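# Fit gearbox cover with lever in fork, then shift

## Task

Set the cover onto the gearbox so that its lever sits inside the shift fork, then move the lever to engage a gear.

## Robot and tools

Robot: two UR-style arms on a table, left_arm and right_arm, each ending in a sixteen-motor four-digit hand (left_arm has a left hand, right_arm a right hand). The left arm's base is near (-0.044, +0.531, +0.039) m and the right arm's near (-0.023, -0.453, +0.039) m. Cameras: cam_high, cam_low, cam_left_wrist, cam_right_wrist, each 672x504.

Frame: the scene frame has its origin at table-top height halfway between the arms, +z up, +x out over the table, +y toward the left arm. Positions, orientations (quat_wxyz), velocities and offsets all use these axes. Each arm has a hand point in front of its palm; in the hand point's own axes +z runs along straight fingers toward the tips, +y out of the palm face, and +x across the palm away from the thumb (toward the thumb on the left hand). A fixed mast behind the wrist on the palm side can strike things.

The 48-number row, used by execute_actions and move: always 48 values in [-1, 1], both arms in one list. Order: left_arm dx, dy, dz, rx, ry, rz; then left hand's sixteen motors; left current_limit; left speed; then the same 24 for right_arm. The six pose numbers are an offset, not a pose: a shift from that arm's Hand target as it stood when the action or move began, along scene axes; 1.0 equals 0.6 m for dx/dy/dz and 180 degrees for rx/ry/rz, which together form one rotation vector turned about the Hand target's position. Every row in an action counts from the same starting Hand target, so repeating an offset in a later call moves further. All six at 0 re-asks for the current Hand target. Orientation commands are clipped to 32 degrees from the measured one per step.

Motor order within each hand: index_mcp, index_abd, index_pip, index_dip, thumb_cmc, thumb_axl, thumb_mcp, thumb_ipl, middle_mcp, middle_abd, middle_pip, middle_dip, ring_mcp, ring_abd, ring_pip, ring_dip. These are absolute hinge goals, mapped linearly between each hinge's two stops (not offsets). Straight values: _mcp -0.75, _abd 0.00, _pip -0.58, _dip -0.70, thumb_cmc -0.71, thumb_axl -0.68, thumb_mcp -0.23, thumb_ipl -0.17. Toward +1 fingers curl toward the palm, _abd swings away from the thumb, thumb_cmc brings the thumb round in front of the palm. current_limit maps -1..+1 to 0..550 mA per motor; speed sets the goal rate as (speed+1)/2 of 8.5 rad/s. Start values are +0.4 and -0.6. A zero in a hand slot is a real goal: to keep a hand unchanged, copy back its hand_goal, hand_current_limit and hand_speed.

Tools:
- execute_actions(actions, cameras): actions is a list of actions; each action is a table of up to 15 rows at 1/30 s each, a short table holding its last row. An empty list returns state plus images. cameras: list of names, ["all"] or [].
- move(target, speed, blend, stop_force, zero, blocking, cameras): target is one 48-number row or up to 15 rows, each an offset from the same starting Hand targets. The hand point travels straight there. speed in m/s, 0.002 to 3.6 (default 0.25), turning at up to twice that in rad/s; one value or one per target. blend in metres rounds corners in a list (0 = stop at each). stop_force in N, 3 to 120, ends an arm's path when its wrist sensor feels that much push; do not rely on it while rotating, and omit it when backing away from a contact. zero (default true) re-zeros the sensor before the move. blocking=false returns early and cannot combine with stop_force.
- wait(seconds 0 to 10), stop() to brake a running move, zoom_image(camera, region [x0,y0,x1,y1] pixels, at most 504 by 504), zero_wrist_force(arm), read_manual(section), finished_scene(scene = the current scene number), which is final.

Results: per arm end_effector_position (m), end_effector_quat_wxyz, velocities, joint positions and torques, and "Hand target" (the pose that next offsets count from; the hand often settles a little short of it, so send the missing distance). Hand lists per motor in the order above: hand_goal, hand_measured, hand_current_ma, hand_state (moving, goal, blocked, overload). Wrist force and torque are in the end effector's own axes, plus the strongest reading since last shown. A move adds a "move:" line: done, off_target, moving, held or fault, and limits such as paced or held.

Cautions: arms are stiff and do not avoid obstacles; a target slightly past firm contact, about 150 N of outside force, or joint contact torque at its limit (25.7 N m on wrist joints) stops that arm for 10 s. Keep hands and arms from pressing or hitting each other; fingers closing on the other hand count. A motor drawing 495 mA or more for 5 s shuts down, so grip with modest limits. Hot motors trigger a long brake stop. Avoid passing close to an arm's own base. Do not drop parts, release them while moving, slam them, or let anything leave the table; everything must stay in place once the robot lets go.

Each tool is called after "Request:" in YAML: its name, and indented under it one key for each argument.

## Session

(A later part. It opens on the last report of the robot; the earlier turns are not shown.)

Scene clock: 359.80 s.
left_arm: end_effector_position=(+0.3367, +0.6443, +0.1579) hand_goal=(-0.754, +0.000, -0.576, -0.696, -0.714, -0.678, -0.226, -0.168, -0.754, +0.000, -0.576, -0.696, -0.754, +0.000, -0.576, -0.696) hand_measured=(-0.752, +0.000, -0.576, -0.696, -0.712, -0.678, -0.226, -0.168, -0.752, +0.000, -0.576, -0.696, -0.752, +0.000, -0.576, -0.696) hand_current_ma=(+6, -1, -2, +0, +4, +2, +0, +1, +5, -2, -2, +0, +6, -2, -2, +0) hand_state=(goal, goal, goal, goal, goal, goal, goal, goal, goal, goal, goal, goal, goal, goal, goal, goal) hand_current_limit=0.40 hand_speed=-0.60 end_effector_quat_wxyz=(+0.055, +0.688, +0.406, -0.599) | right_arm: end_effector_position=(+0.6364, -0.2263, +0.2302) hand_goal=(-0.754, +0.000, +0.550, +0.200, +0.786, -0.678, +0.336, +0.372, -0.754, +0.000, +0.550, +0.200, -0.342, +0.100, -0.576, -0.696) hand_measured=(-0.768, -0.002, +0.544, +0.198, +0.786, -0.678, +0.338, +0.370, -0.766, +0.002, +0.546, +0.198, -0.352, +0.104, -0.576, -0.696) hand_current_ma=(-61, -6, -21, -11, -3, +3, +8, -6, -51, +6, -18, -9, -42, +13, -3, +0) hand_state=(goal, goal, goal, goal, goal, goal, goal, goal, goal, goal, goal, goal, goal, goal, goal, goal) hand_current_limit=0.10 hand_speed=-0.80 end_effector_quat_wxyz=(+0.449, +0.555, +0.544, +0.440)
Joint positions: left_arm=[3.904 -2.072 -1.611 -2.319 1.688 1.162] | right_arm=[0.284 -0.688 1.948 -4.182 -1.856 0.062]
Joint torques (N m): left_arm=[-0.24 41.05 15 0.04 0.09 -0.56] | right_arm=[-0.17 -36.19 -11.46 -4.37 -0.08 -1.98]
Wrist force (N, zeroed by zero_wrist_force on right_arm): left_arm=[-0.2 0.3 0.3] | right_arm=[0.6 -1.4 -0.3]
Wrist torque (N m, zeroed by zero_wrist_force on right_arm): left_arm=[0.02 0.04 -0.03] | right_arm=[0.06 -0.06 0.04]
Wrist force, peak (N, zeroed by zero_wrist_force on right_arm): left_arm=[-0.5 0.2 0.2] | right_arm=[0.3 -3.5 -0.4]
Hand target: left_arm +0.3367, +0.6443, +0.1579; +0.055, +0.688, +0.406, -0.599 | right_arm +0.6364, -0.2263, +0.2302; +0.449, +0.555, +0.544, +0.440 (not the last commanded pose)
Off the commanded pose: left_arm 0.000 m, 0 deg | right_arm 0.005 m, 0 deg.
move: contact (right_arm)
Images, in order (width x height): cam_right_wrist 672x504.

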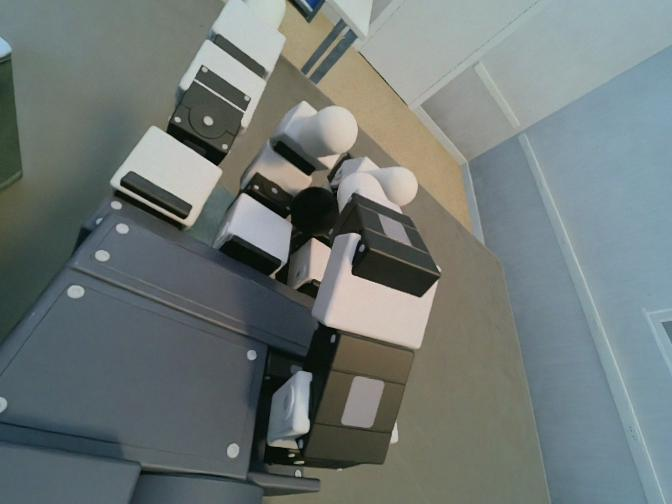

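Request:
move:
  target: [0,0,0,0,0,0,-0.754,0,-0.576,-0.696,-0.714,-0.678,-0.226,-0.168,-0.754,0,-0.576,-0.696,-0.754,0,-0.576,-0.696,0.4,-0.6,-0.00035,0,-0.00163,0,0,0,-0.754,0,0.62,0.42,0.93,-0.678,0.40,0.40,-0.754,0,0.62,0.42,-0.342,0.1,-0.576,-0.696,0.1,-0.85]
  speed: 0.01
  cameras: ["cam_right_wrist"]

Request:
move:
  target: [0,0,0,0,0,0,-0.754,0,-0.576,-0.696,-0.714,-0.678,-0.226,-0.168,-0.754,0,-0.576,-0.696,-0.754,0,-0.576,-0.696,0.4,-0.6,0,0,0,0,0,0,-0.754,0,0.66,0.62,0.96,-0.678,0.47,0.44,-0.754,0,0.66,0.62,-0.342,0.1,-0.576,-0.696,-0.3,-0.85]
  speed: 0.01
  cameras: ["cam_right_wrist","cam_low"]

Scene clock: 370.47 s.
left_arm: end_effector_position=(+0.3367, +0.6443, +0.1579) hand_goal=(-0.754, +0.000, -0.576, -0.696, -0.714, -0.678, -0.226, -0.168, -0.754, +0.000, -0.576, -0.696, -0.754, +0.000, -0.576, -0.696) hand_measured=(-0.752, +0.000, -0.576, -0.696, -0.712, -0.678, -0.226, -0.168, -0.752, +0.000, -0.576, -0.696, -0.752, +0.000, -0.576, -0.696) hand_current_ma=(+6, -1, -2, +0, +4, +2, +0, +1, +5, -2, -2, +0, +6, -2, -2, +0) hand_state=(goal, goal, goal, goal, goal, goal, goal, goal, goal, goal, goal, goal, goal, goal, goal, goal) hand_current_limit=0.40 hand_speed=-0.60 end_effector_quat_wxyz=(+0.055, +0.688, +0.406, -0.599) | right_arm: end_effector_position=(+0.6362, -0.2263, +0.2292) hand_goal=(-0.754, +0.000, +0.620, +0.420, +0.930, -0.678, +0.400, +0.400, -0.754, +0.000, +0.620, +0.420, -0.342, +0.100, -0.576, -0.696) hand_measured=(-0.768, -0.002, +0.616, +0.418, +0.930, -0.678, +0.402, +0.398, -0.766, +0.002, +0.616, +0.418, -0.352, +0.104, -0.576, -0.696) hand_current_ma=(-61, -6, -19, -10, -3, +3, +7, -7, -51, +6, -16, -8, -42, +13, -3, +0) hand_state=(goal, goal, goal, goal, goal, goal, goal, goal, goal, goal, goal, goal, goal, goal, goal, goal) hand_current_limit=0.10 hand_speed=-0.85 end_effector_quat_wxyz=(+0.449, +0.555, +0.544, +0.440)
Joint positions: left_arm=[3.904 -2.072 -1.611 -2.319 1.688 1.162] | right_arm=[0.285 -0.686 1.948 -4.184 -1.856 0.062]
Joint torques (N m): left_arm=[-0.3 39.98 13.54 -0.01 0.3 -0.8] | right_arm=[7.33 -35.52 -14.72 -3.9 -1.09 1.02]
Wrist force (N, zeroed by zero_wrist_force on right_arm): left_arm=[-0.2 0.3 0.1] | right_arm=[0.3 0.0 -0.3]
Wrist torque (N m, zeroed by zero_wrist_force on right_arm): left_arm=[0.03 0.03 -0.02] | right_arm=[0.02 -0.02 0.01]
Wrist force, peak (N, zeroed by zero_wrist_force on right_arm): left_arm=[-0.2 0.4 0.3] | right_arm=[0.5 -1.9 -0.1]
Hand target: left_arm +0.3367, +0.6443, +0.1579; +0.055, +0.688, +0.406, -0.599 | right_arm +0.6362, -0.2263, +0.2292; +0.449, +0.555, +0.544, +0.440
Off the commanded pose: left_arm 0.000 m, 0 deg | right_arm 0.000 m, 0 deg.
move: done
Images, in order (width x height): cam_right_wrist 672x504.

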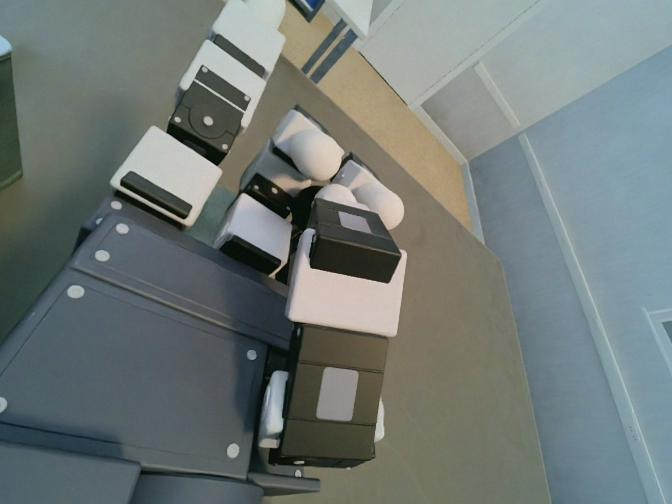

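Scene clock: 371.10 s.
left_arm: end_effector_position=(+0.3367, +0.6443, +0.1579) hand_goal=(-0.754, +0.000, -0.576, -0.696, -0.714, -0.678, -0.226, -0.168, -0.754, +0.000, -0.576, -0.696, -0.754, +0.000, -0.576, -0.696) hand_measured=(-0.752, +0.000, -0.576, -0.696, -0.712, -0.678, -0.226, -0.168, -0.752, +0.000, -0.576, -0.696, -0.752, +0.000, -0.576, -0.696) hand_current_ma=(+6, -1, -2, +0, +4, +2, +0, +1, +5, -2, -2, +0, +6, -2, -2, +0) hand_state=(goal, goal, goal, goal, goal, goal, goal, goal, goal, goal, goal, goal, goal, goal, goal, goal) hand_current_limit=0.40 hand_speed=-0.60 end_effector_quat_wxyz=(+0.055, +0.688, +0.406, -0.599) | right_arm: end_effector_position=(+0.6362, -0.2263, +0.2292) hand_goal=(-0.754, +0.000, +0.660, +0.620, +0.960, -0.678, +0.470, +0.440, -0.754, +0.000, +0.660, +0.620, -0.342, +0.100, -0.576, -0.696) hand_measured=(-0.748, -0.002, +0.646, +0.586, +0.958, -0.678, +0.420, +0.420, -0.746, +0.002, +0.648, +0.590, -0.352, +0.104, -0.576, -0.696) hand_current_ma=(+31, -6, -56, -157, -9, -2, -193, -115, +36, +6, -51, -133, -42, +13, -3, +0) hand_state=(goal, goal, goal, blocked, goal, goal, blocked, goal, goal, goal, goal, blocked, goal, goal, goal, goal) hand_current_limit=-0.30 hand_speed=-0.85 end_effector_quat_wxyz=(+0.449, +0.555, +0.544, +0.440)
Joint positions: left_arm=[3.904 -2.072 -1.611 -2.319 1.688 1.162] | right_arm=[0.285 -0.686 1.948 -4.184 -1.856 0.062]
Joint torques (N m): left_arm=[-1.29 39.69 15.01 -0.1 0.2 -0.77] | right_arm=[7.25 -33.61 -8.22 -0.96 -1.03 1.79]
Wrist force (N, zeroed by zero_wrist_force on right_arm): left_arm=[-0.2 0.1 0.1] | right_arm=[0.9 8.3 0.4]
Wrist torque (N m, zeroed by zero_wrist_force on right_arm): left_arm=[-0.01 0.04 -0.03] | right_arm=[-0.05 -0.02 0.06]
Wrist force, peak (N, zeroed by zero_wrist_force on right_arm): left_arm=[-0.3 0.3 0.1] | right_arm=[1.1 8.9 0.6]
Hand target: left_arm +0.3367, +0.6443, +0.1579; +0.055, +0.688, +0.406, -0.599 | right_arm +0.6362, -0.2263, +0.2292; +0.449, +0.555, +0.544, +0.440
Off the commanded pose: left_arm 0.000 m, 0 deg | right_arm 0.000 m, 0 deg.
move: done
Images, in order (width x height): cam_low 672x504, cam_right_wrist 672x504.

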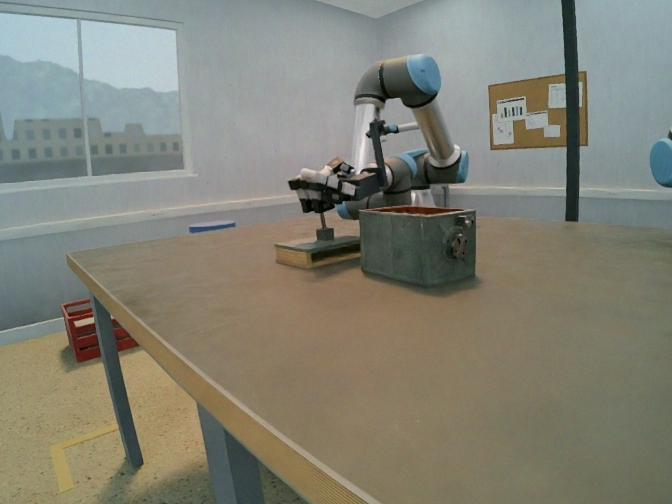

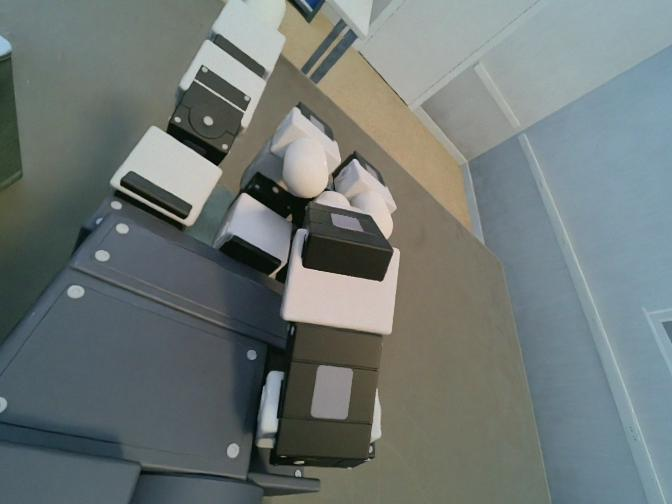

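Request:
move:
  target: [0,0,0,0,0,0,-0.754,0,-0.576,-0.696,-0.714,-0.678,-0.226,-0.168,-0.754,0,-0.576,-0.696,-0.754,0,-0.576,-0.696,0.4,-0.6,0,0,0.0017,0,0,0,-0.754,0,0.66,0.63,0.96,-0.678,0.45,0.44,-0.754,0,0.66,0.63,-0.342,0.1,-0.576,-0.696,0.2,-0.85]
  speed: 0.01

Request:
move:
  target: [0,0,0,0,0,0,-0.754,0,-0.576,-0.696,-0.714,-0.678,-0.226,-0.168,-0.754,0,-0.576,-0.696,-0.754,0,-0.576,-0.696,0.4,-0.6,0,0,0.0167,0,0,0,-0.754,0,0.66,0.63,0.96,-0.678,0.45,0.44,-0.754,0,0.66,0.63,-0.342,0.1,-0.576,-0.696,0.2,-0.85]
  speed: 0.008
  cameras: ["cam_right_wrist","cam_low"]

Scene clock: 382.50 s.
left_arm: end_effector_position=(+0.3367, +0.6443, +0.1579) hand_goal=(-0.754, +0.000, -0.576, -0.696, -0.714, -0.678, -0.226, -0.168, -0.754, +0.000, -0.576, -0.696, -0.754, +0.000, -0.576, -0.696) hand_measured=(-0.752, +0.000, -0.576, -0.696, -0.712, -0.678, -0.226, -0.168, -0.752, +0.000, -0.576, -0.696, -0.752, +0.000, -0.576, -0.696) hand_current_ma=(+6, -1, -2, +0, +4, +2, +0, +1, +5, -2, -2, +0, +6, -2, -2, +0) hand_state=(goal, goal, goal, goal, goal, goal, goal, goal, goal, goal, goal, goal, goal, goal, goal, goal) hand_current_limit=0.40 hand_speed=-0.60 end_effector_quat_wxyz=(+0.055, +0.688, +0.406, -0.599) | right_arm: end_effector_position=(+0.6362, -0.2263, +0.2302) hand_goal=(-0.754, +0.000, +0.660, +0.630, +0.960, -0.678, +0.450, +0.440, -0.754, +0.000, +0.660, +0.630, -0.342, +0.100, -0.576, -0.696) hand_measured=(-0.756, -0.002, +0.646, +0.602, +0.960, -0.678, +0.426, +0.424, -0.756, +0.002, +0.648, +0.606, -0.352, +0.104, -0.576, -0.696) hand_current_ma=(-14, -6, -59, -123, -3, +1, -141, -96, -8, +6, -54, -103, -42, +13, -3, +0) hand_state=(goal, goal, goal, blocked, goal, goal, blocked, goal, goal, goal, goal, blocked, goal, goal, goal, goal) hand_current_limit=0.20 hand_speed=-0.85 end_effector_quat_wxyz=(+0.449, +0.555, +0.544, +0.440)
Joint positions: left_arm=[3.904 -2.072 -1.611 -2.319 1.688 1.162] | right_arm=[0.285 -0.688 1.949 -4.182 -1.856 0.062]
Joint torques (N m): left_arm=[-0.92 39.89 13.06 0.09 -0.09 -1.04] | right_arm=[4.9 -54.48 -0.21 0.45 -1.03 1.75]
Wrist force (N, zeroed by zero_wrist_force on right_arm): left_arm=[-0.2 0.2 0.4] | right_arm=[1.1 1.2 0.1]
Wrist torque (N m, zeroed by zero_wrist_force on right_arm): left_arm=[-0.01 0.03 -0.02] | right_arm=[-0.01 -0.06 0.06]
Wrist force, peak (N, zeroed by zero_wrist_force on right_arm): left_arm=[-0.3 0.0 0.4] | right_arm=[0.9 8.9 0.5]
Hand target: left_arm +0.3367, +0.6443, +0.1579; +0.055, +0.688, +0.406, -0.599 | right_arm +0.6362, -0.2263, +0.2302; +0.449, +0.555, +0.544, +0.440
Off the commanded pose: left_arm 0.000 m, 0 deg | right_arm 0.000 m, 0 deg.
move: done

Scene clock: 384.00 s.
left_arm: end_effector_position=(+0.3367, +0.6443, +0.1579) hand_goal=(-0.754, +0.000, -0.576, -0.696, -0.714, -0.678, -0.226, -0.168, -0.754, +0.000, -0.576, -0.696, -0.754, +0.000, -0.576, -0.696) hand_measured=(-0.752, +0.000, -0.576, -0.696, -0.712, -0.678, -0.226, -0.168, -0.752, +0.000, -0.576, -0.696, -0.752, +0.000, -0.576, -0.696) hand_current_ma=(+6, -1, -2, +0, +4, +2, +0, +1, +5, -2, -2, +0, +6, -2, -2, +0) hand_state=(goal, goal, goal, goal, goal, goal, goal, goal, goal, goal, goal, goal, goal, goal, goal, goal) hand_current_limit=0.40 hand_speed=-0.60 end_effector_quat_wxyz=(+0.055, +0.688, +0.406, -0.599) | right_arm: end_effector_position=(+0.6362, -0.2263, +0.2402) hand_goal=(-0.754, +0.000, +0.660, +0.630, +0.960, -0.678, +0.450, +0.440, -0.754, +0.000, +0.660, +0.630, -0.342, +0.100, -0.576, -0.696) hand_measured=(-0.780, -0.002, +0.646, +0.616, +0.960, -0.674, +0.434, +0.432, -0.780, +0.002, +0.648, +0.618, -0.352, +0.104, -0.576, -0.696) hand_current_ma=(-122, -5, -59, -65, +1, +17, -89, -40, -120, +4, -53, -55, -42, +13, -3, +0) hand_state=(blocked, goal, goal, goal, goal, goal, goal, goal, blocked, goal, goal, goal, goal, goal, goal, goal) hand_current_limit=0.20 hand_speed=-0.85 end_effector_quat_wxyz=(+0.449, +0.555, +0.544, +0.440)
Joint positions: left_arm=[3.904 -2.072 -1.611 -2.319 1.688 1.162] | right_arm=[0.285 -0.713 1.955 -4.164 -1.856 0.062]
Joint torques (N m): left_arm=[-1.31 40.25 13.74 0.14 0.31 -0.79] | right_arm=[3.51 -61.85 -4.67 -1.3 -0.99 1.1]
Wrist force (N, zeroed by zero_wrist_force on right_arm): left_arm=[-0.3 0.3 0.0] | right_arm=[0.4 -7.6 1.4]
Wrist torque (N m, zeroed by zero_wrist_force on right_arm): left_arm=[0.03 0.03 -0.03] | right_arm=[-0.11 -0.05 -0.02]
Wrist force, peak (N, zeroed by zero_wrist_force on right_arm): left_arm=[-0.2 0.3 0.4] | right_arm=[0.1 -8.0 1.8]
Hand target: left_arm +0.3367, +0.6443, +0.1579; +0.055, +0.688, +0.406, -0.599 | right_arm +0.6362, -0.2263, +0.2402; +0.449, +0.555, +0.544, +0.440
Off the commanded pose: left_arm 0.000 m, 0 deg | right_arm 0.000 m, 0 deg.
move: done
Images, in order (width x height): cam_low 672x504, cam_right_wrist 672x504.

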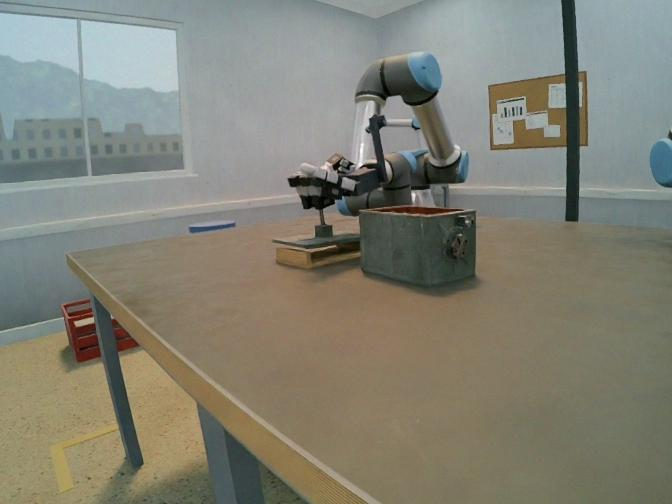

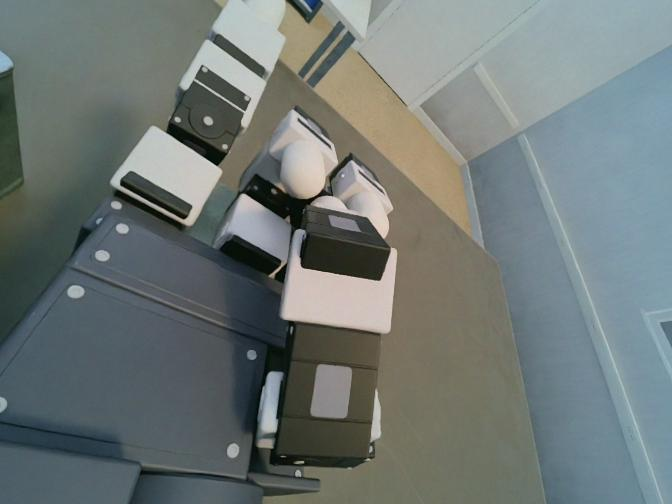

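Request:
zoom_image:
  camera: "cam_low"
  region: [250, 150, 490, 300]

Scaled by 2.100.

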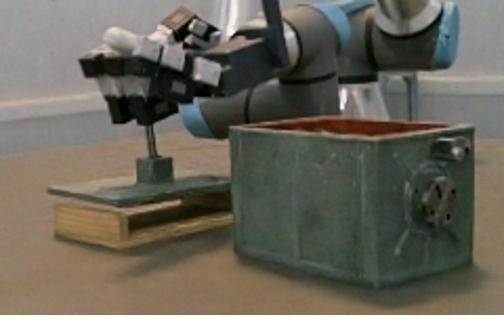

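Request:
move:
  target: [0,0,0,0,0,0,-0.754,0,-0.576,-0.696,-0.714,-0.678,-0.226,-0.168,-0.754,0,-0.576,-0.696,-0.754,0,-0.576,-0.696,0.4,-0.6,0,0,0.05,0,0,0,-0.754,0,0.66,0.63,0.96,-0.678,0.45,0.44,-0.754,0,0.66,0.63,-0.342,0.1,-0.576,-0.696,0.2,-0.85]
  speed: 0.02
  cameras: ["cam_high","cam_low"]

Request:
zoom_image:
  camera: "cam_low"
  region: [250, 150, 490, 300]

Scene clock: 398.37 s.
left_arm: end_effector_position=(+0.3367, +0.6443, +0.1579) hand_goal=(-0.754, +0.000, -0.576, -0.696, -0.714, -0.678, -0.226, -0.168, -0.754, +0.000, -0.576, -0.696, -0.754, +0.000, -0.576, -0.696) hand_measured=(-0.752, +0.000, -0.576, -0.696, -0.712, -0.678, -0.226, -0.168, -0.752, +0.000, -0.576, -0.696, -0.752, +0.000, -0.576, -0.696) hand_current_ma=(+6, -1, -2, +0, +4, +2, +0, +1, +5, -2, -2, +0, +6, -2, -2, +0) hand_state=(goal, goal, goal, goal, goal, goal, goal, goal, goal, goal, goal, goal, goal, goal, goal, goal) hand_current_limit=0.40 hand_speed=-0.60 end_effector_quat_wxyz=(+0.055, +0.688, +0.406, -0.599) | right_arm: end_effector_position=(+0.6362, -0.2263, +0.2702) hand_goal=(-0.754, +0.000, +0.660, +0.630, +0.960, -0.678, +0.450, +0.440, -0.754, +0.000, +0.660, +0.630, -0.342, +0.100, -0.576, -0.696) hand_measured=(-0.780, -0.002, +0.646, +0.616, +0.960, -0.674, +0.434, +0.432, -0.780, +0.002, +0.648, +0.618, -0.352, +0.104, -0.576, -0.696) hand_current_ma=(-122, -5, -59, -65, +1, +17, -89, -40, -120, +4, -53, -55, -42, +13, -3, +0) hand_state=(blocked, goal, goal, goal, goal, goal, goal, goal, blocked, goal, goal, goal, goal, goal, goal, goal) hand_current_limit=0.20 hand_speed=-0.85 end_effector_quat_wxyz=(+0.449, +0.555, +0.544, +0.440)
Joint positions: left_arm=[3.904 -2.072 -1.611 -2.319 1.688 1.162] | right_arm=[0.285 -0.784 1.97 -4.108 -1.856 0.062]
Joint torques (N m): left_arm=[-0.65 39.36 12.26 0.26 0.05 -1.19] | right_arm=[-0.81 -59.03 -5.17 -1.34 -0.89 -2.03]
Wrist force (N, zeroed by zero_wrist_force on right_arm): left_arm=[-0.5 0.2 0.5] | right_arm=[0.6 -7.9 1.6]
Wrist torque (N m, zeroed by zero_wrist_force on right_arm): left_arm=[-0.01 0.09 -0.05] | right_arm=[-0.16 -0.08 0.01]
Wrist force, peak (N, zeroed by zero_wrist_force on right_arm): left_arm=[-0.5 0.2 0.5] | right_arm=[0.3 -8.2 1.3]
Hand target: left_arm +0.3367, +0.6443, +0.1579; +0.055, +0.688, +0.406, -0.599 | right_arm +0.6362, -0.2263, +0.2702; +0.449, +0.555, +0.544, +0.440
Off the commanded pose: left_arm 0.000 m, 0 deg | right_arm 0.000 m, 0 deg.
move: done
Images, in order (width x height): cam_high 672x504, cam_low 672x504.

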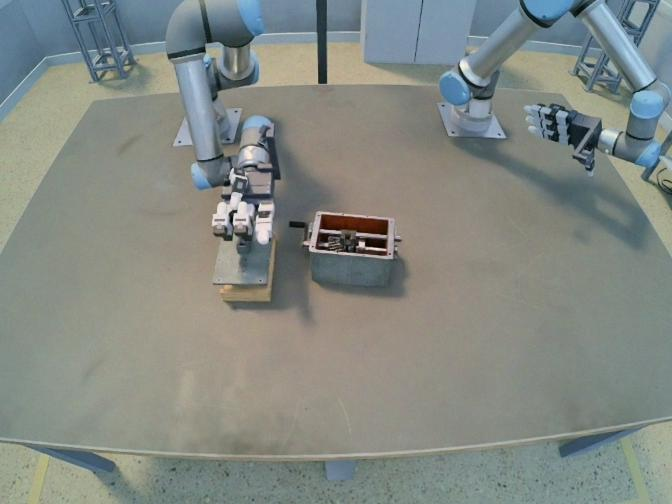

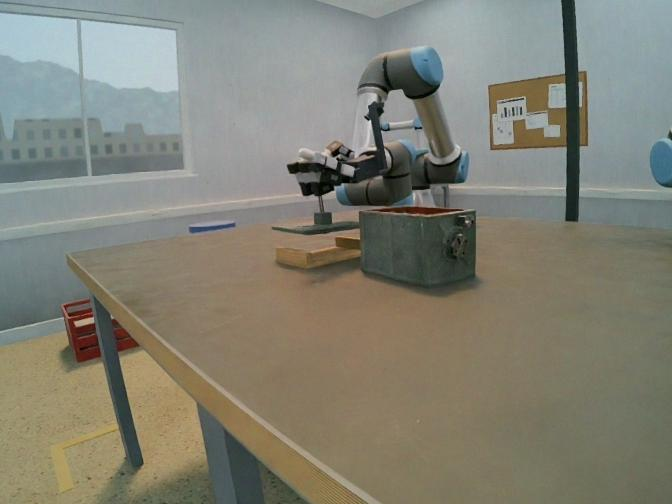

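Scaled by 2.100.

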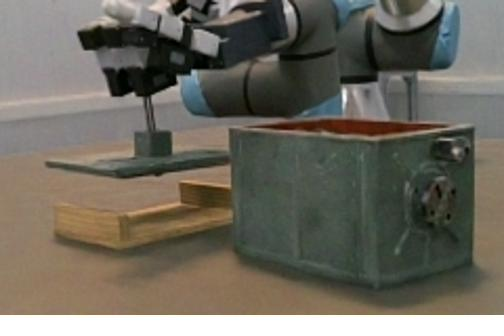

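Request:
move:
  target: [0,0,0,0,0,0,-0.754,0,-0.576,-0.696,-0.714,-0.678,-0.226,-0.168,-0.754,0,-0.576,-0.696,-0.754,0,-0.576,-0.696,0.4,-0.6,0,0,0.1833,0,0,0,-0.754,0,0.66,0.63,0.96,-0.678,0.45,0.44,-0.754,0,0.66,0.63,-0.342,0.1,-0.576,-0.696,0.2,-0.85]
  speed: 0.06
  cameras: ["cam_high","cam_low"]

Request:
move:
  target: [0,0,0,0,0,0,-0.754,0,-0.576,-0.696,-0.714,-0.678,-0.226,-0.168,-0.754,0,-0.576,-0.696,-0.754,0,-0.576,-0.696,0.4,-0.6,-0.0257,0.4593,0,0,0,0.46,-0.754,0,0.66,0.63,0.96,-0.678,0.45,0.44,-0.754,0,0.66,0.63,-0.342,0.1,-0.576,-0.696,0.2,-0.85]
  speed: 0.1
  cameras: ["cam_high","cam_low","cam_right_wrist"]

Scene clock: 423.53 s.
left_arm: end_effector_position=(+0.3367, +0.6443, +0.1579) hand_goal=(-0.754, +0.000, -0.576, -0.696, -0.714, -0.678, -0.226, -0.168, -0.754, +0.000, -0.576, -0.696, -0.754, +0.000, -0.576, -0.696) hand_measured=(-0.752, +0.000, -0.576, -0.696, -0.712, -0.678, -0.226, -0.168, -0.752, +0.000, -0.576, -0.696, -0.752, +0.000, -0.576, -0.696) hand_current_ma=(+6, -1, -2, +0, +4, +2, +0, +1, +5, -2, -2, +0, +6, -2, -2, +0) hand_state=(goal, goal, goal, goal, goal, goal, goal, goal, goal, goal, goal, goal, goal, goal, goal, goal) hand_current_limit=0.40 hand_speed=-0.60 end_effector_quat_wxyz=(+0.055, +0.688, +0.406, -0.599) | right_arm: end_effector_position=(+0.6362, -0.2263, +0.3802) hand_goal=(-0.754, +0.000, +0.660, +0.630, +0.960, -0.678, +0.450, +0.440, -0.754, +0.000, +0.660, +0.630, -0.342, +0.100, -0.576, -0.696) hand_measured=(-0.780, -0.002, +0.646, +0.616, +0.960, -0.674, +0.434, +0.432, -0.780, +0.002, +0.648, +0.618, -0.352, +0.104, -0.576, -0.696) hand_current_ma=(-123, -5, -59, -65, +1, +17, -89, -40, -121, +4, -53, -55, -42, +13, -3, +0) hand_state=(blocked, goal, goal, goal, goal, goal, goal, goal, blocked, goal, goal, goal, goal, goal, goal, goal) hand_current_limit=0.20 hand_speed=-0.85 end_effector_quat_wxyz=(+0.449, +0.555, +0.544, +0.440)
Joint positions: left_arm=[3.904 -2.072 -1.611 -2.319 1.688 1.162] | right_arm=[0.285 -1.031 1.976 -3.867 -1.856 0.062]
Joint torques (N m): left_arm=[-1.54 40.5 12.54 0.13 0.34 -1.28] | right_arm=[-2.05 -54.83 -24 -0.99 0.49 1.52]
Wrist force (N, zeroed by zero_wrist_force on right_arm): left_arm=[-0.3 0.2 0.2] | right_arm=[0.3 -7.6 1.7]
Wrist torque (N m, zeroed by zero_wrist_force on right_arm): left_arm=[0.00 0.04 -0.03] | right_arm=[-0.15 -0.06 -0.03]
Wrist force, peak (N, zeroed by zero_wrist_force on right_arm): left_arm=[-0.1 0.4 0.3] | right_arm=[0.4 -8.5 1.9]
Hand target: left_arm +0.3367, +0.6443, +0.1579; +0.055, +0.688, +0.406, -0.599 | right_arm +0.6362, -0.2263, +0.3802; +0.449, +0.555, +0.544, +0.440
Off the commanded pose: left_arm 0.000 m, 0 deg | right_arm 0.000 m, 0 deg.
move: done
Images, in order (width x height): cam_high 672x504, cam_low 672x504.

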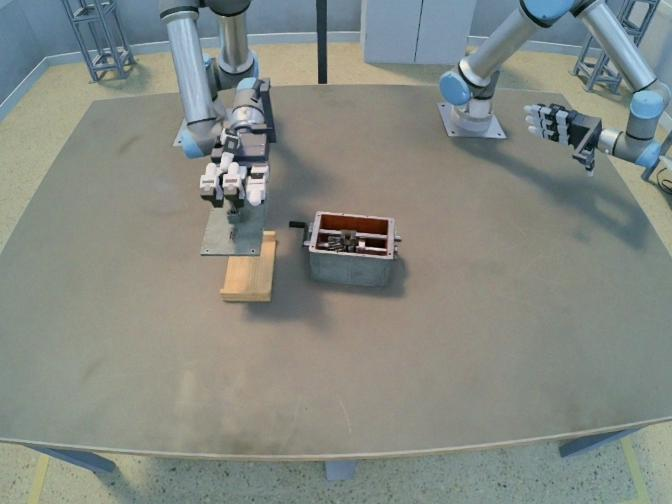

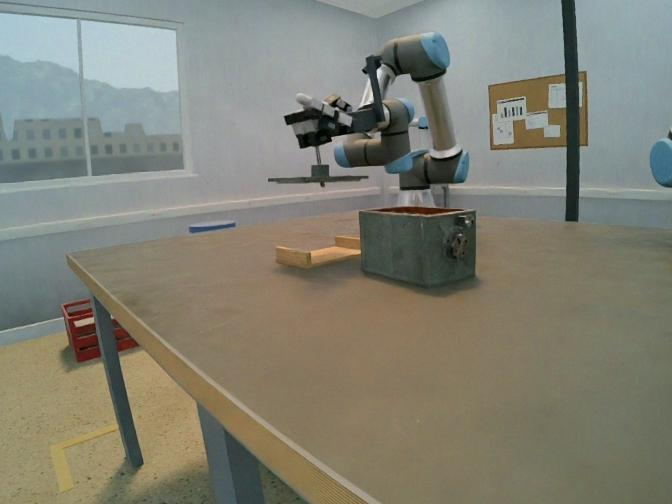

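Scene clock: 431.33 s.
left_arm: end_effector_position=(+0.3367, +0.6443, +0.1579) hand_goal=(-0.754, +0.000, -0.576, -0.696, -0.714, -0.678, -0.226, -0.168, -0.754, +0.000, -0.576, -0.696, -0.754, +0.000, -0.576, -0.696) hand_measured=(-0.752, +0.000, -0.576, -0.696, -0.712, -0.678, -0.226, -0.168, -0.752, +0.000, -0.576, -0.696, -0.752, +0.000, -0.576, -0.696) hand_current_ma=(+6, -1, -2, +0, +4, +2, +0, +1, +5, -2, -2, +0, +6, -2, -2, +0) hand_state=(goal, goal, goal, goal, goal, goal, goal, goal, goal, goal, goal, goal, goal, goal, goal, goal) hand_current_limit=0.40 hand_speed=-0.60 end_effector_quat_wxyz=(+0.055, +0.688, +0.406, -0.599) | right_arm: end_effector_position=(+0.6207, +0.0493, +0.3802) hand_goal=(-0.754, +0.000, +0.660, +0.630, +0.960, -0.678, +0.450, +0.440, -0.754, +0.000, +0.660, +0.630, -0.342, +0.100, -0.576, -0.696) hand_measured=(-0.782, -0.002, +0.646, +0.618, +0.960, -0.674, +0.434, +0.436, -0.780, +0.002, +0.648, +0.620, -0.352, +0.104, -0.576, -0.696) hand_current_ma=(-129, -4, -59, -51, +2, +21, -89, -27, -125, +4, -51, -42, -42, +12, -3, +0) hand_state=(blocked, goal, goal, goal, goal, goal, goal, goal, blocked, goal, goal, goal, goal, goal, goal, goal) hand_current_limit=0.20 hand_speed=-0.85 end_effector_quat_wxyz=(+0.046, +0.057, +0.775, +0.627)
Joint positions: left_arm=[3.904 -2.072 -1.611 -2.319 1.688 1.162] | right_arm=[0.231 -0.842 1.563 -3.321 -0.418 -0.502]
Joint torques (N m): left_arm=[0.32 39.13 13.07 0.63 0.17 -1.33] | right_arm=[7.41 -55.56 -26.78 -0.2 3.96 -2.45]
Wrist force (N, zeroed by zero_wrist_force on right_arm): left_arm=[-0.2 0.0 0.2] | right_arm=[0.2 -7.8 1.5]
Wrist torque (N m, zeroed by zero_wrist_force on right_arm): left_arm=[-0.02 0.03 -0.02] | right_arm=[-0.14 -0.02 -0.01]
Wrist force, peak (N, zeroed by zero_wrist_force on right_arm): left_arm=[-0.2 0.2 0.6] | right_arm=[0.4 -8.1 1.6]
Hand target: left_arm +0.3367, +0.6443, +0.1579; +0.055, +0.688, +0.406, -0.599 | right_arm +0.6207, +0.0493, +0.3802; +0.046, +0.057, +0.775, +0.627
Off the commanded pose: left_arm 0.000 m, 0 deg | right_arm 0.000 m, 0 deg.
move: done
Images, in order (width x height): cam_high 672x504, cam_low 672x504, cam_right_wrist 672x504.

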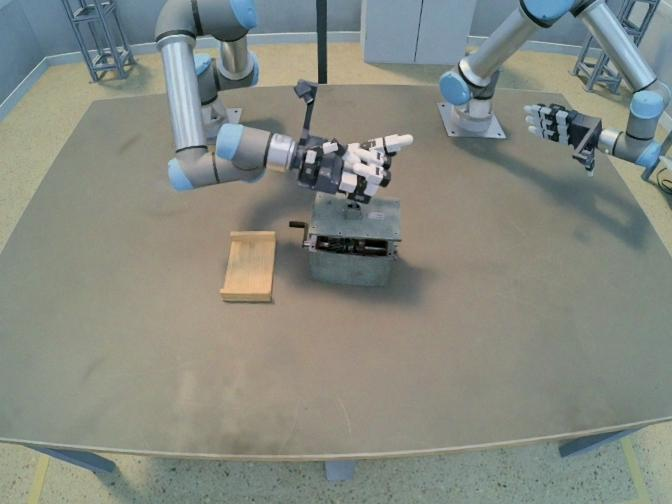

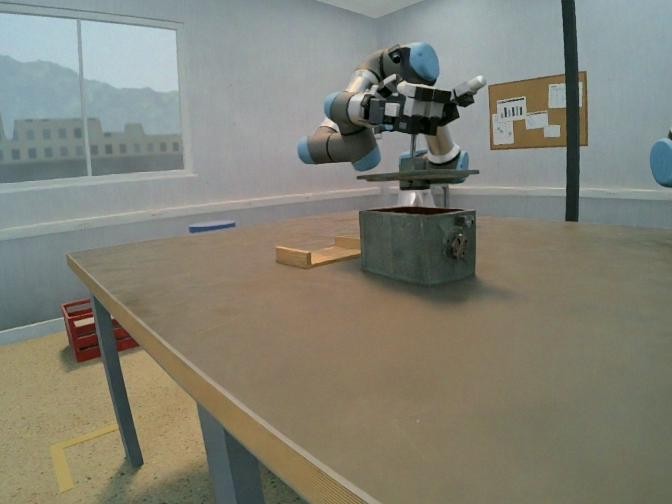

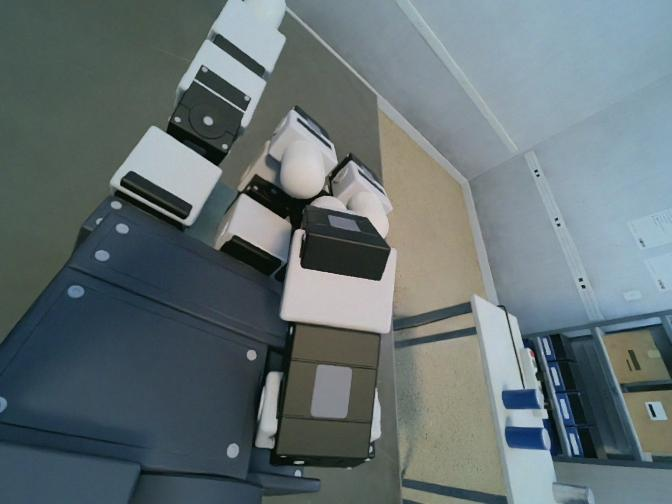

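Request:
zoom_image:
  camera: "cam_low"
  region: [340, 150, 500, 290]

Request:
zoom_image:
  camera: "cam_high"
  region: [280, 170, 430, 300]

Scaled by 3.150.

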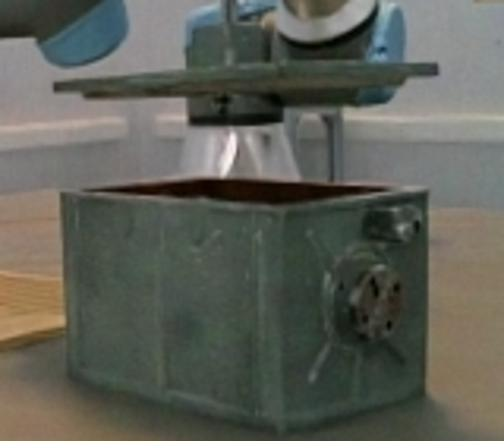

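Scaled by 3.360.

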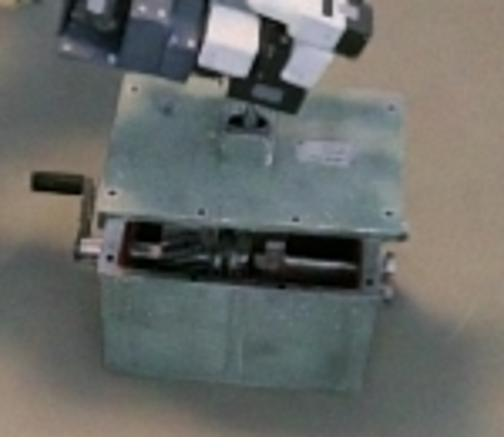

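Request:
move:
  target: [0,0,0,0,0,0,-0.754,0,-0.576,-0.696,-0.714,-0.678,-0.226,-0.168,-0.754,0,-0.576,-0.696,-0.754,0,-0.576,-0.696,0.4,-0.6,0,0,-0.0685,0,0,0,-0.754,0,0.66,0.63,0.96,-0.678,0.45,0.44,-0.754,0,0.66,0.63,-0.342,0.1,-0.576,-0.696,0.2,-0.85]
  speed: 0.025
  stop_force: 5
  cameras: ["cam_high","cam_low"]

Request:
zoom_image:
  camera: "cam_low"
  region: [340, 170, 500, 290]

Request:
zoom_image:
  camera: "cam_high"
  region: [290, 185, 420, 285]

Scene clock: 454.50 s.
left_arm: end_effector_position=(+0.3367, +0.6443, +0.1579) hand_goal=(-0.754, +0.000, -0.576, -0.696, -0.714, -0.678, -0.226, -0.168, -0.754, +0.000, -0.576, -0.696, -0.754, +0.000, -0.576, -0.696) hand_measured=(-0.752, +0.000, -0.576, -0.696, -0.712, -0.678, -0.226, -0.168, -0.752, +0.000, -0.576, -0.696, -0.752, +0.000, -0.576, -0.696) hand_current_ma=(+6, -1, -2, +0, +4, +2, +0, +1, +5, -2, -2, +0, +6, -2, -2, +0) hand_state=(goal, goal, goal, goal, goal, goal, goal, goal, goal, goal, goal, goal, goal, goal, goal, goal) hand_current_limit=0.40 hand_speed=-0.60 end_effector_quat_wxyz=(+0.055, +0.688, +0.406, -0.599) | right_arm: end_effector_position=(+0.6207, +0.0493, +0.3391) hand_goal=(-0.754, +0.000, +0.660, +0.630, +0.960, -0.678, +0.450, +0.440, -0.754, +0.000, +0.660, +0.630, -0.342, +0.100, -0.576, -0.696) hand_measured=(-0.782, -0.002, +0.646, +0.618, +0.960, -0.674, +0.434, +0.436, -0.780, +0.002, +0.648, +0.620, -0.352, +0.104, -0.576, -0.696) hand_current_ma=(-130, -4, -59, -51, +2, +21, -89, -27, -125, +4, -51, -42, -42, +12, -3, +0) hand_state=(blocked, goal, goal, goal, goal, goal, goal, goal, blocked, goal, goal, goal, goal, goal, goal, goal) hand_current_limit=0.20 hand_speed=-0.85 end_effector_quat_wxyz=(+0.046, +0.057, +0.775, +0.627)
Joint positions: left_arm=[3.904 -2.072 -1.611 -2.319 1.688 1.162] | right_arm=[0.231 -0.776 1.572 -3.397 -0.418 -0.502]
Joint torques (N m): left_arm=[-0.64 39.57 12.44 0.39 0.2 -1.31] | right_arm=[-4.58 -45.92 -12.09 -4.79 3.61 2]
Wrist force (N, zeroed by zero_wrist_force on right_arm): left_arm=[-0.1 0.0 0.3] | right_arm=[0.3 -7.6 1.7]
Wrist torque (N m, zeroed by zero_wrist_force on right_arm): left_arm=[-0.02 0.02 -0.01] | right_arm=[-0.13 -0.04 -0.02]
Wrist force, peak (N, zeroed by zero_wrist_force on right_arm): left_arm=[-0.2 0.3 0.4] | right_arm=[0.3 -8.1 1.6]
Hand target: left_arm +0.3367, +0.6443, +0.1579; +0.055, +0.688, +0.406, -0.599 | right_arm +0.6207, +0.0493, +0.3391; +0.046, +0.057, +0.775, +0.627
Off the commanded pose: left_arm 0.000 m, 0 deg | right_arm 0.000 m, 0 deg.
move: done
Images, in order (width x height): cam_high 672x504, cam_low 672x504.

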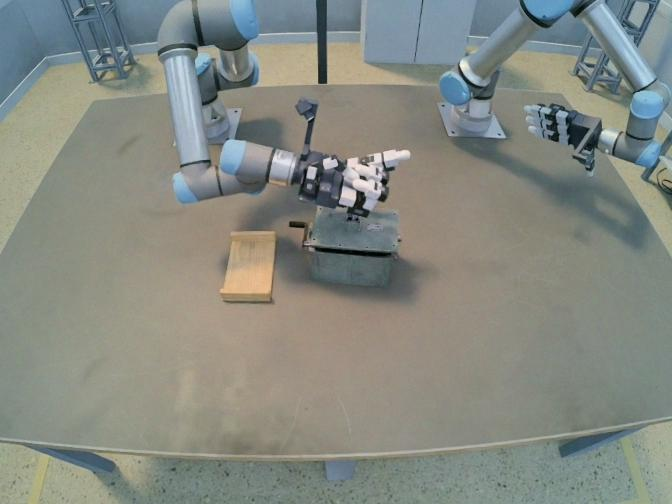

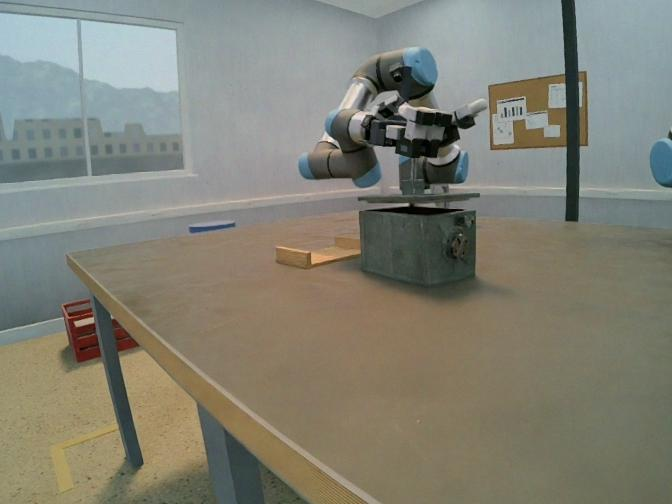

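Scaled by 3.150.

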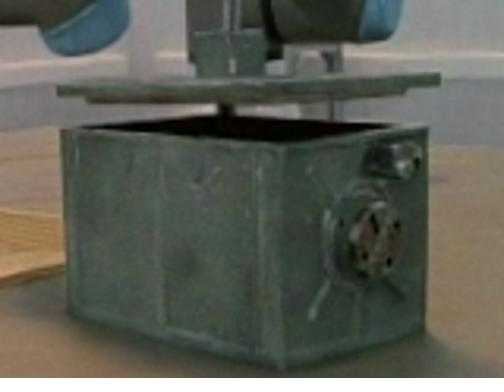

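Scaled by 3.877.

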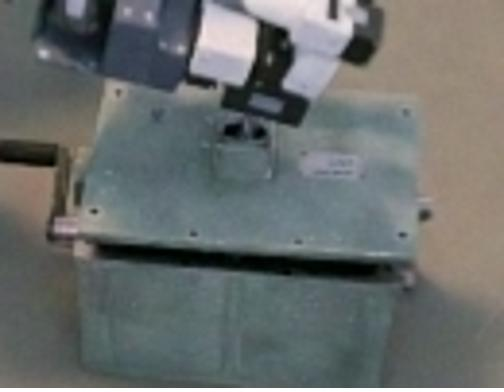

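Request:
zoom_image:
  camera: "cam_high"
  region: [300, 200, 360, 260]

Request:
zoom_image:
  camera: "cam_high"
  region: [350, 200, 410, 260]

Scaled by 8.400.

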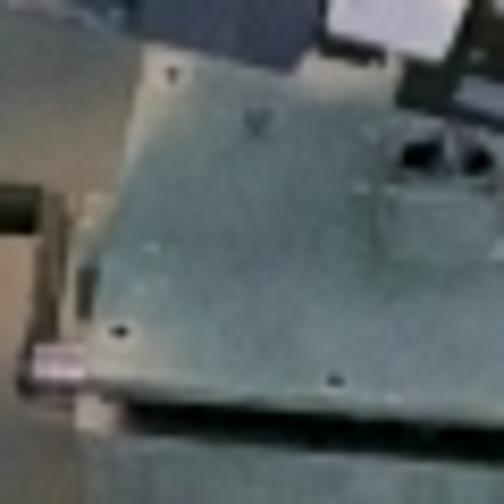

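Scaled by 8.400.

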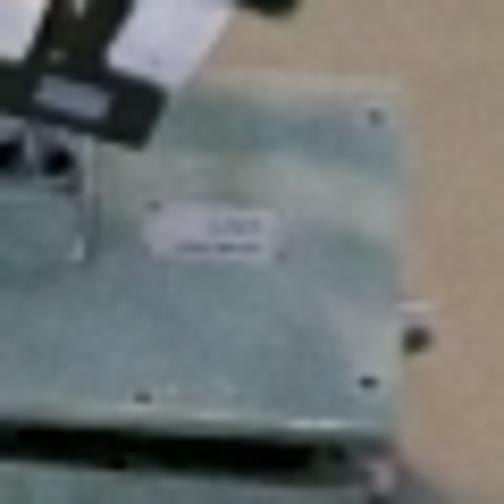

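Request:
move:
  target: [0,0,0,0,0,0,-0.754,0,-0.576,-0.696,-0.714,-0.678,-0.226,-0.168,-0.754,0,-0.576,-0.696,-0.754,0,-0.576,-0.696,0.4,-0.6,-0.00145,-0.0098,0,0,0,0,-0.754,0,0.66,0.63,0.96,-0.678,0.45,0.44,-0.754,0,0.66,0.63,-0.342,0.1,-0.576,-0.696,0.2,-0.85]
  speed: 0.02
  stop_force: 4
  cameras: ["cam_high","cam_low"]

Request:
zoom_image:
  camera: "cam_high"
  region: [300, 200, 360, 260]

Request:
zoom_image:
  camera: "cam_high"
  region: [350, 200, 410, 260]

Request:
zoom_image:
  camera: "cam_low"
  region: [350, 180, 490, 240]

Scene clock: 572.10 s.
left_arm: end_effector_position=(+0.3367, +0.6443, +0.1579) hand_goal=(-0.754, +0.000, -0.576, -0.696, -0.714, -0.678, -0.226, -0.168, -0.754, +0.000, -0.576, -0.696, -0.754, +0.000, -0.576, -0.696) hand_measured=(-0.752, +0.000, -0.576, -0.696, -0.712, -0.678, -0.226, -0.168, -0.752, +0.000, -0.576, -0.696, -0.752, +0.000, -0.576, -0.696) hand_current_ma=(+6, -1, -2, +0, +4, +2, +0, +1, +5, -2, -2, +0, +6, -2, -2, +0) hand_state=(goal, goal, goal, goal, goal, goal, goal, goal, goal, goal, goal, goal, goal, goal, goal, goal) hand_current_limit=0.40 hand_speed=-0.60 end_effector_quat_wxyz=(+0.055, +0.688, +0.406, -0.599) | right_arm: end_effector_position=(+0.6199, +0.0434, +0.3391) hand_goal=(-0.754, +0.000, +0.660, +0.630, +0.960, -0.678, +0.450, +0.440, -0.754, +0.000, +0.660, +0.630, -0.342, +0.100, -0.576, -0.696) hand_measured=(-0.782, -0.002, +0.646, +0.618, +0.960, -0.674, +0.434, +0.436, -0.780, +0.002, +0.648, +0.620, -0.352, +0.104, -0.576, -0.696) hand_current_ma=(-130, -4, -59, -51, +2, +21, -89, -27, -126, +4, -51, -42, -42, +12, -3, +0) hand_state=(blocked, goal, goal, goal, goal, goal, goal, goal, blocked, goal, goal, goal, goal, goal, goal, goal) hand_current_limit=0.20 hand_speed=-0.85 end_effector_quat_wxyz=(+0.046, +0.057, +0.775, +0.627)
Joint positions: left_arm=[3.904 -2.072 -1.611 -2.319 1.688 1.162] | right_arm=[0.222 -0.784 1.586 -3.393 -0.411 -0.514]
Joint torques (N m): left_arm=[-1.04 39.29 12.59 0.59 -0.03 -1.25] | right_arm=[-5.77 -67.2 -11.63 -0.27 3.97 -2.58]
Wrist force (N, zeroed by zero_wrist_force on right_arm): left_arm=[-0.2 0.3 0.2] | right_arm=[0.3 -8.0 1.3]
Wrist torque (N m, zeroed by zero_wrist_force on right_arm): left_arm=[0.02 0.03 -0.02] | right_arm=[-0.14 -0.02 -0.02]
Wrist force, peak (N, zeroed by zero_wrist_force on right_arm): left_arm=[-0.1 0.1 0.5] | right_arm=[0.5 -8.2 1.7]
Hand target: left_arm +0.3367, +0.6443, +0.1579; +0.055, +0.688, +0.406, -0.599 | right_arm +0.6199, +0.0434, +0.3391; +0.046, +0.057, +0.775, +0.627
Off the commanded pose: left_arm 0.000 m, 0 deg | right_arm 0.000 m, 0 deg.
move: done
Images, in order (width x height): cam_high 672x504, cam_low 672x504.

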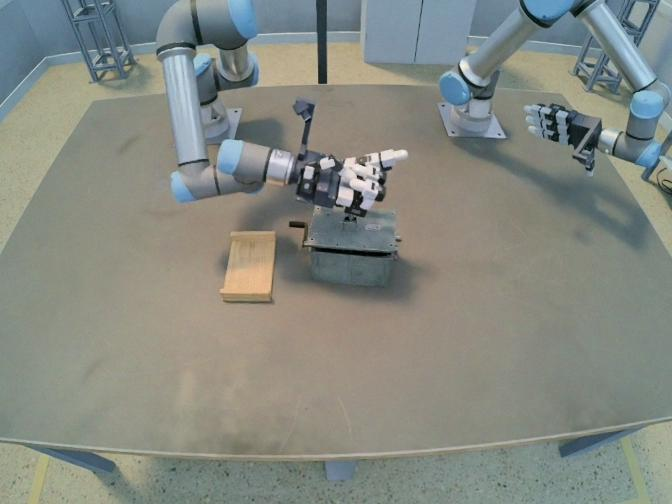

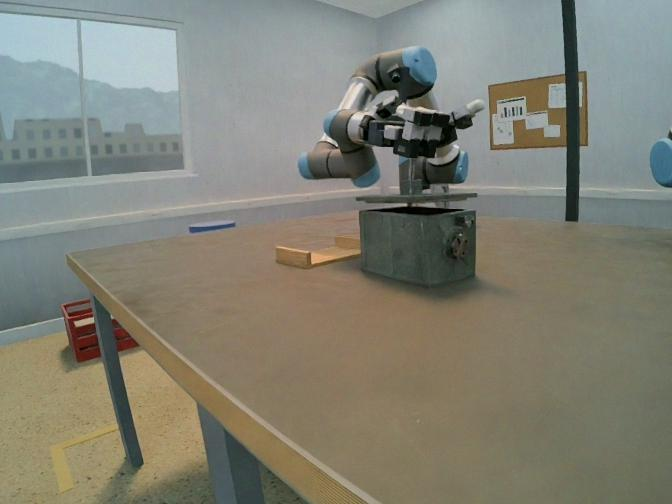

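Scaled by 8.400.

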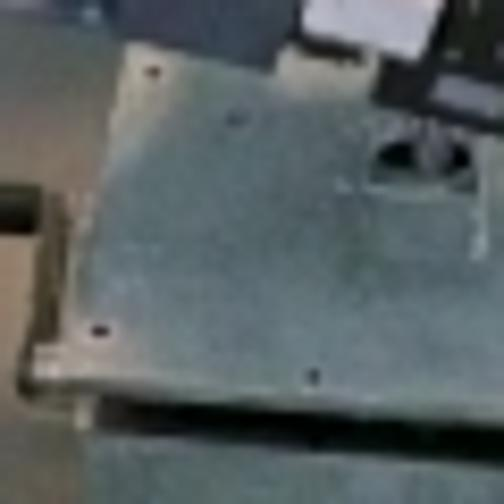

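Scaled by 8.400.

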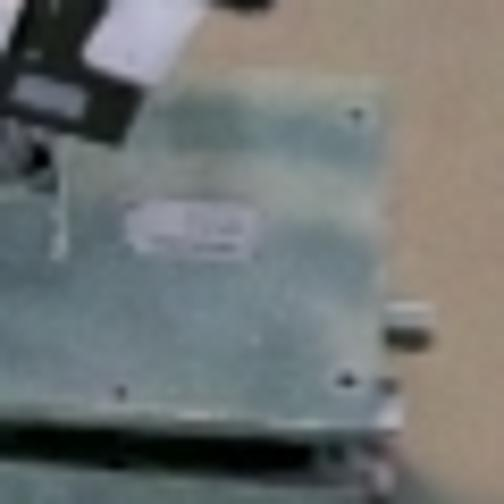

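Scaled by 3.600.

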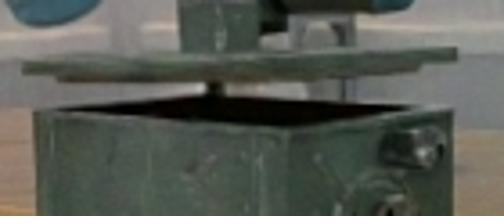

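Request:
zoom_image:
  camera: "cam_low"
  region: [345, 185, 395, 225]

Request:
zoom_image:
  camera: "cam_low"
  region: [440, 185, 490, 225]

Scaled by 10.080.

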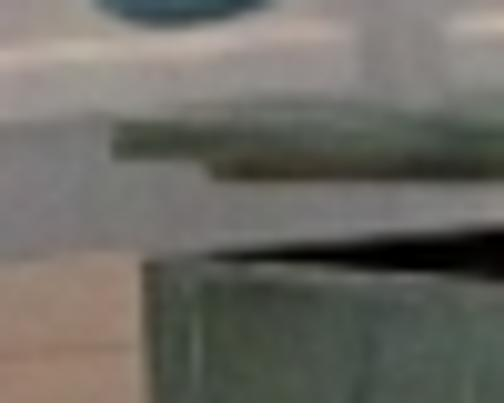

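Scaled by 10.080.

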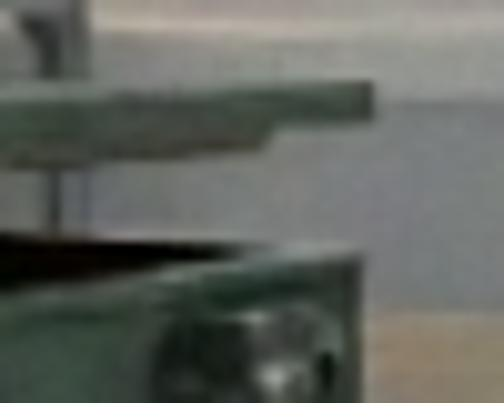

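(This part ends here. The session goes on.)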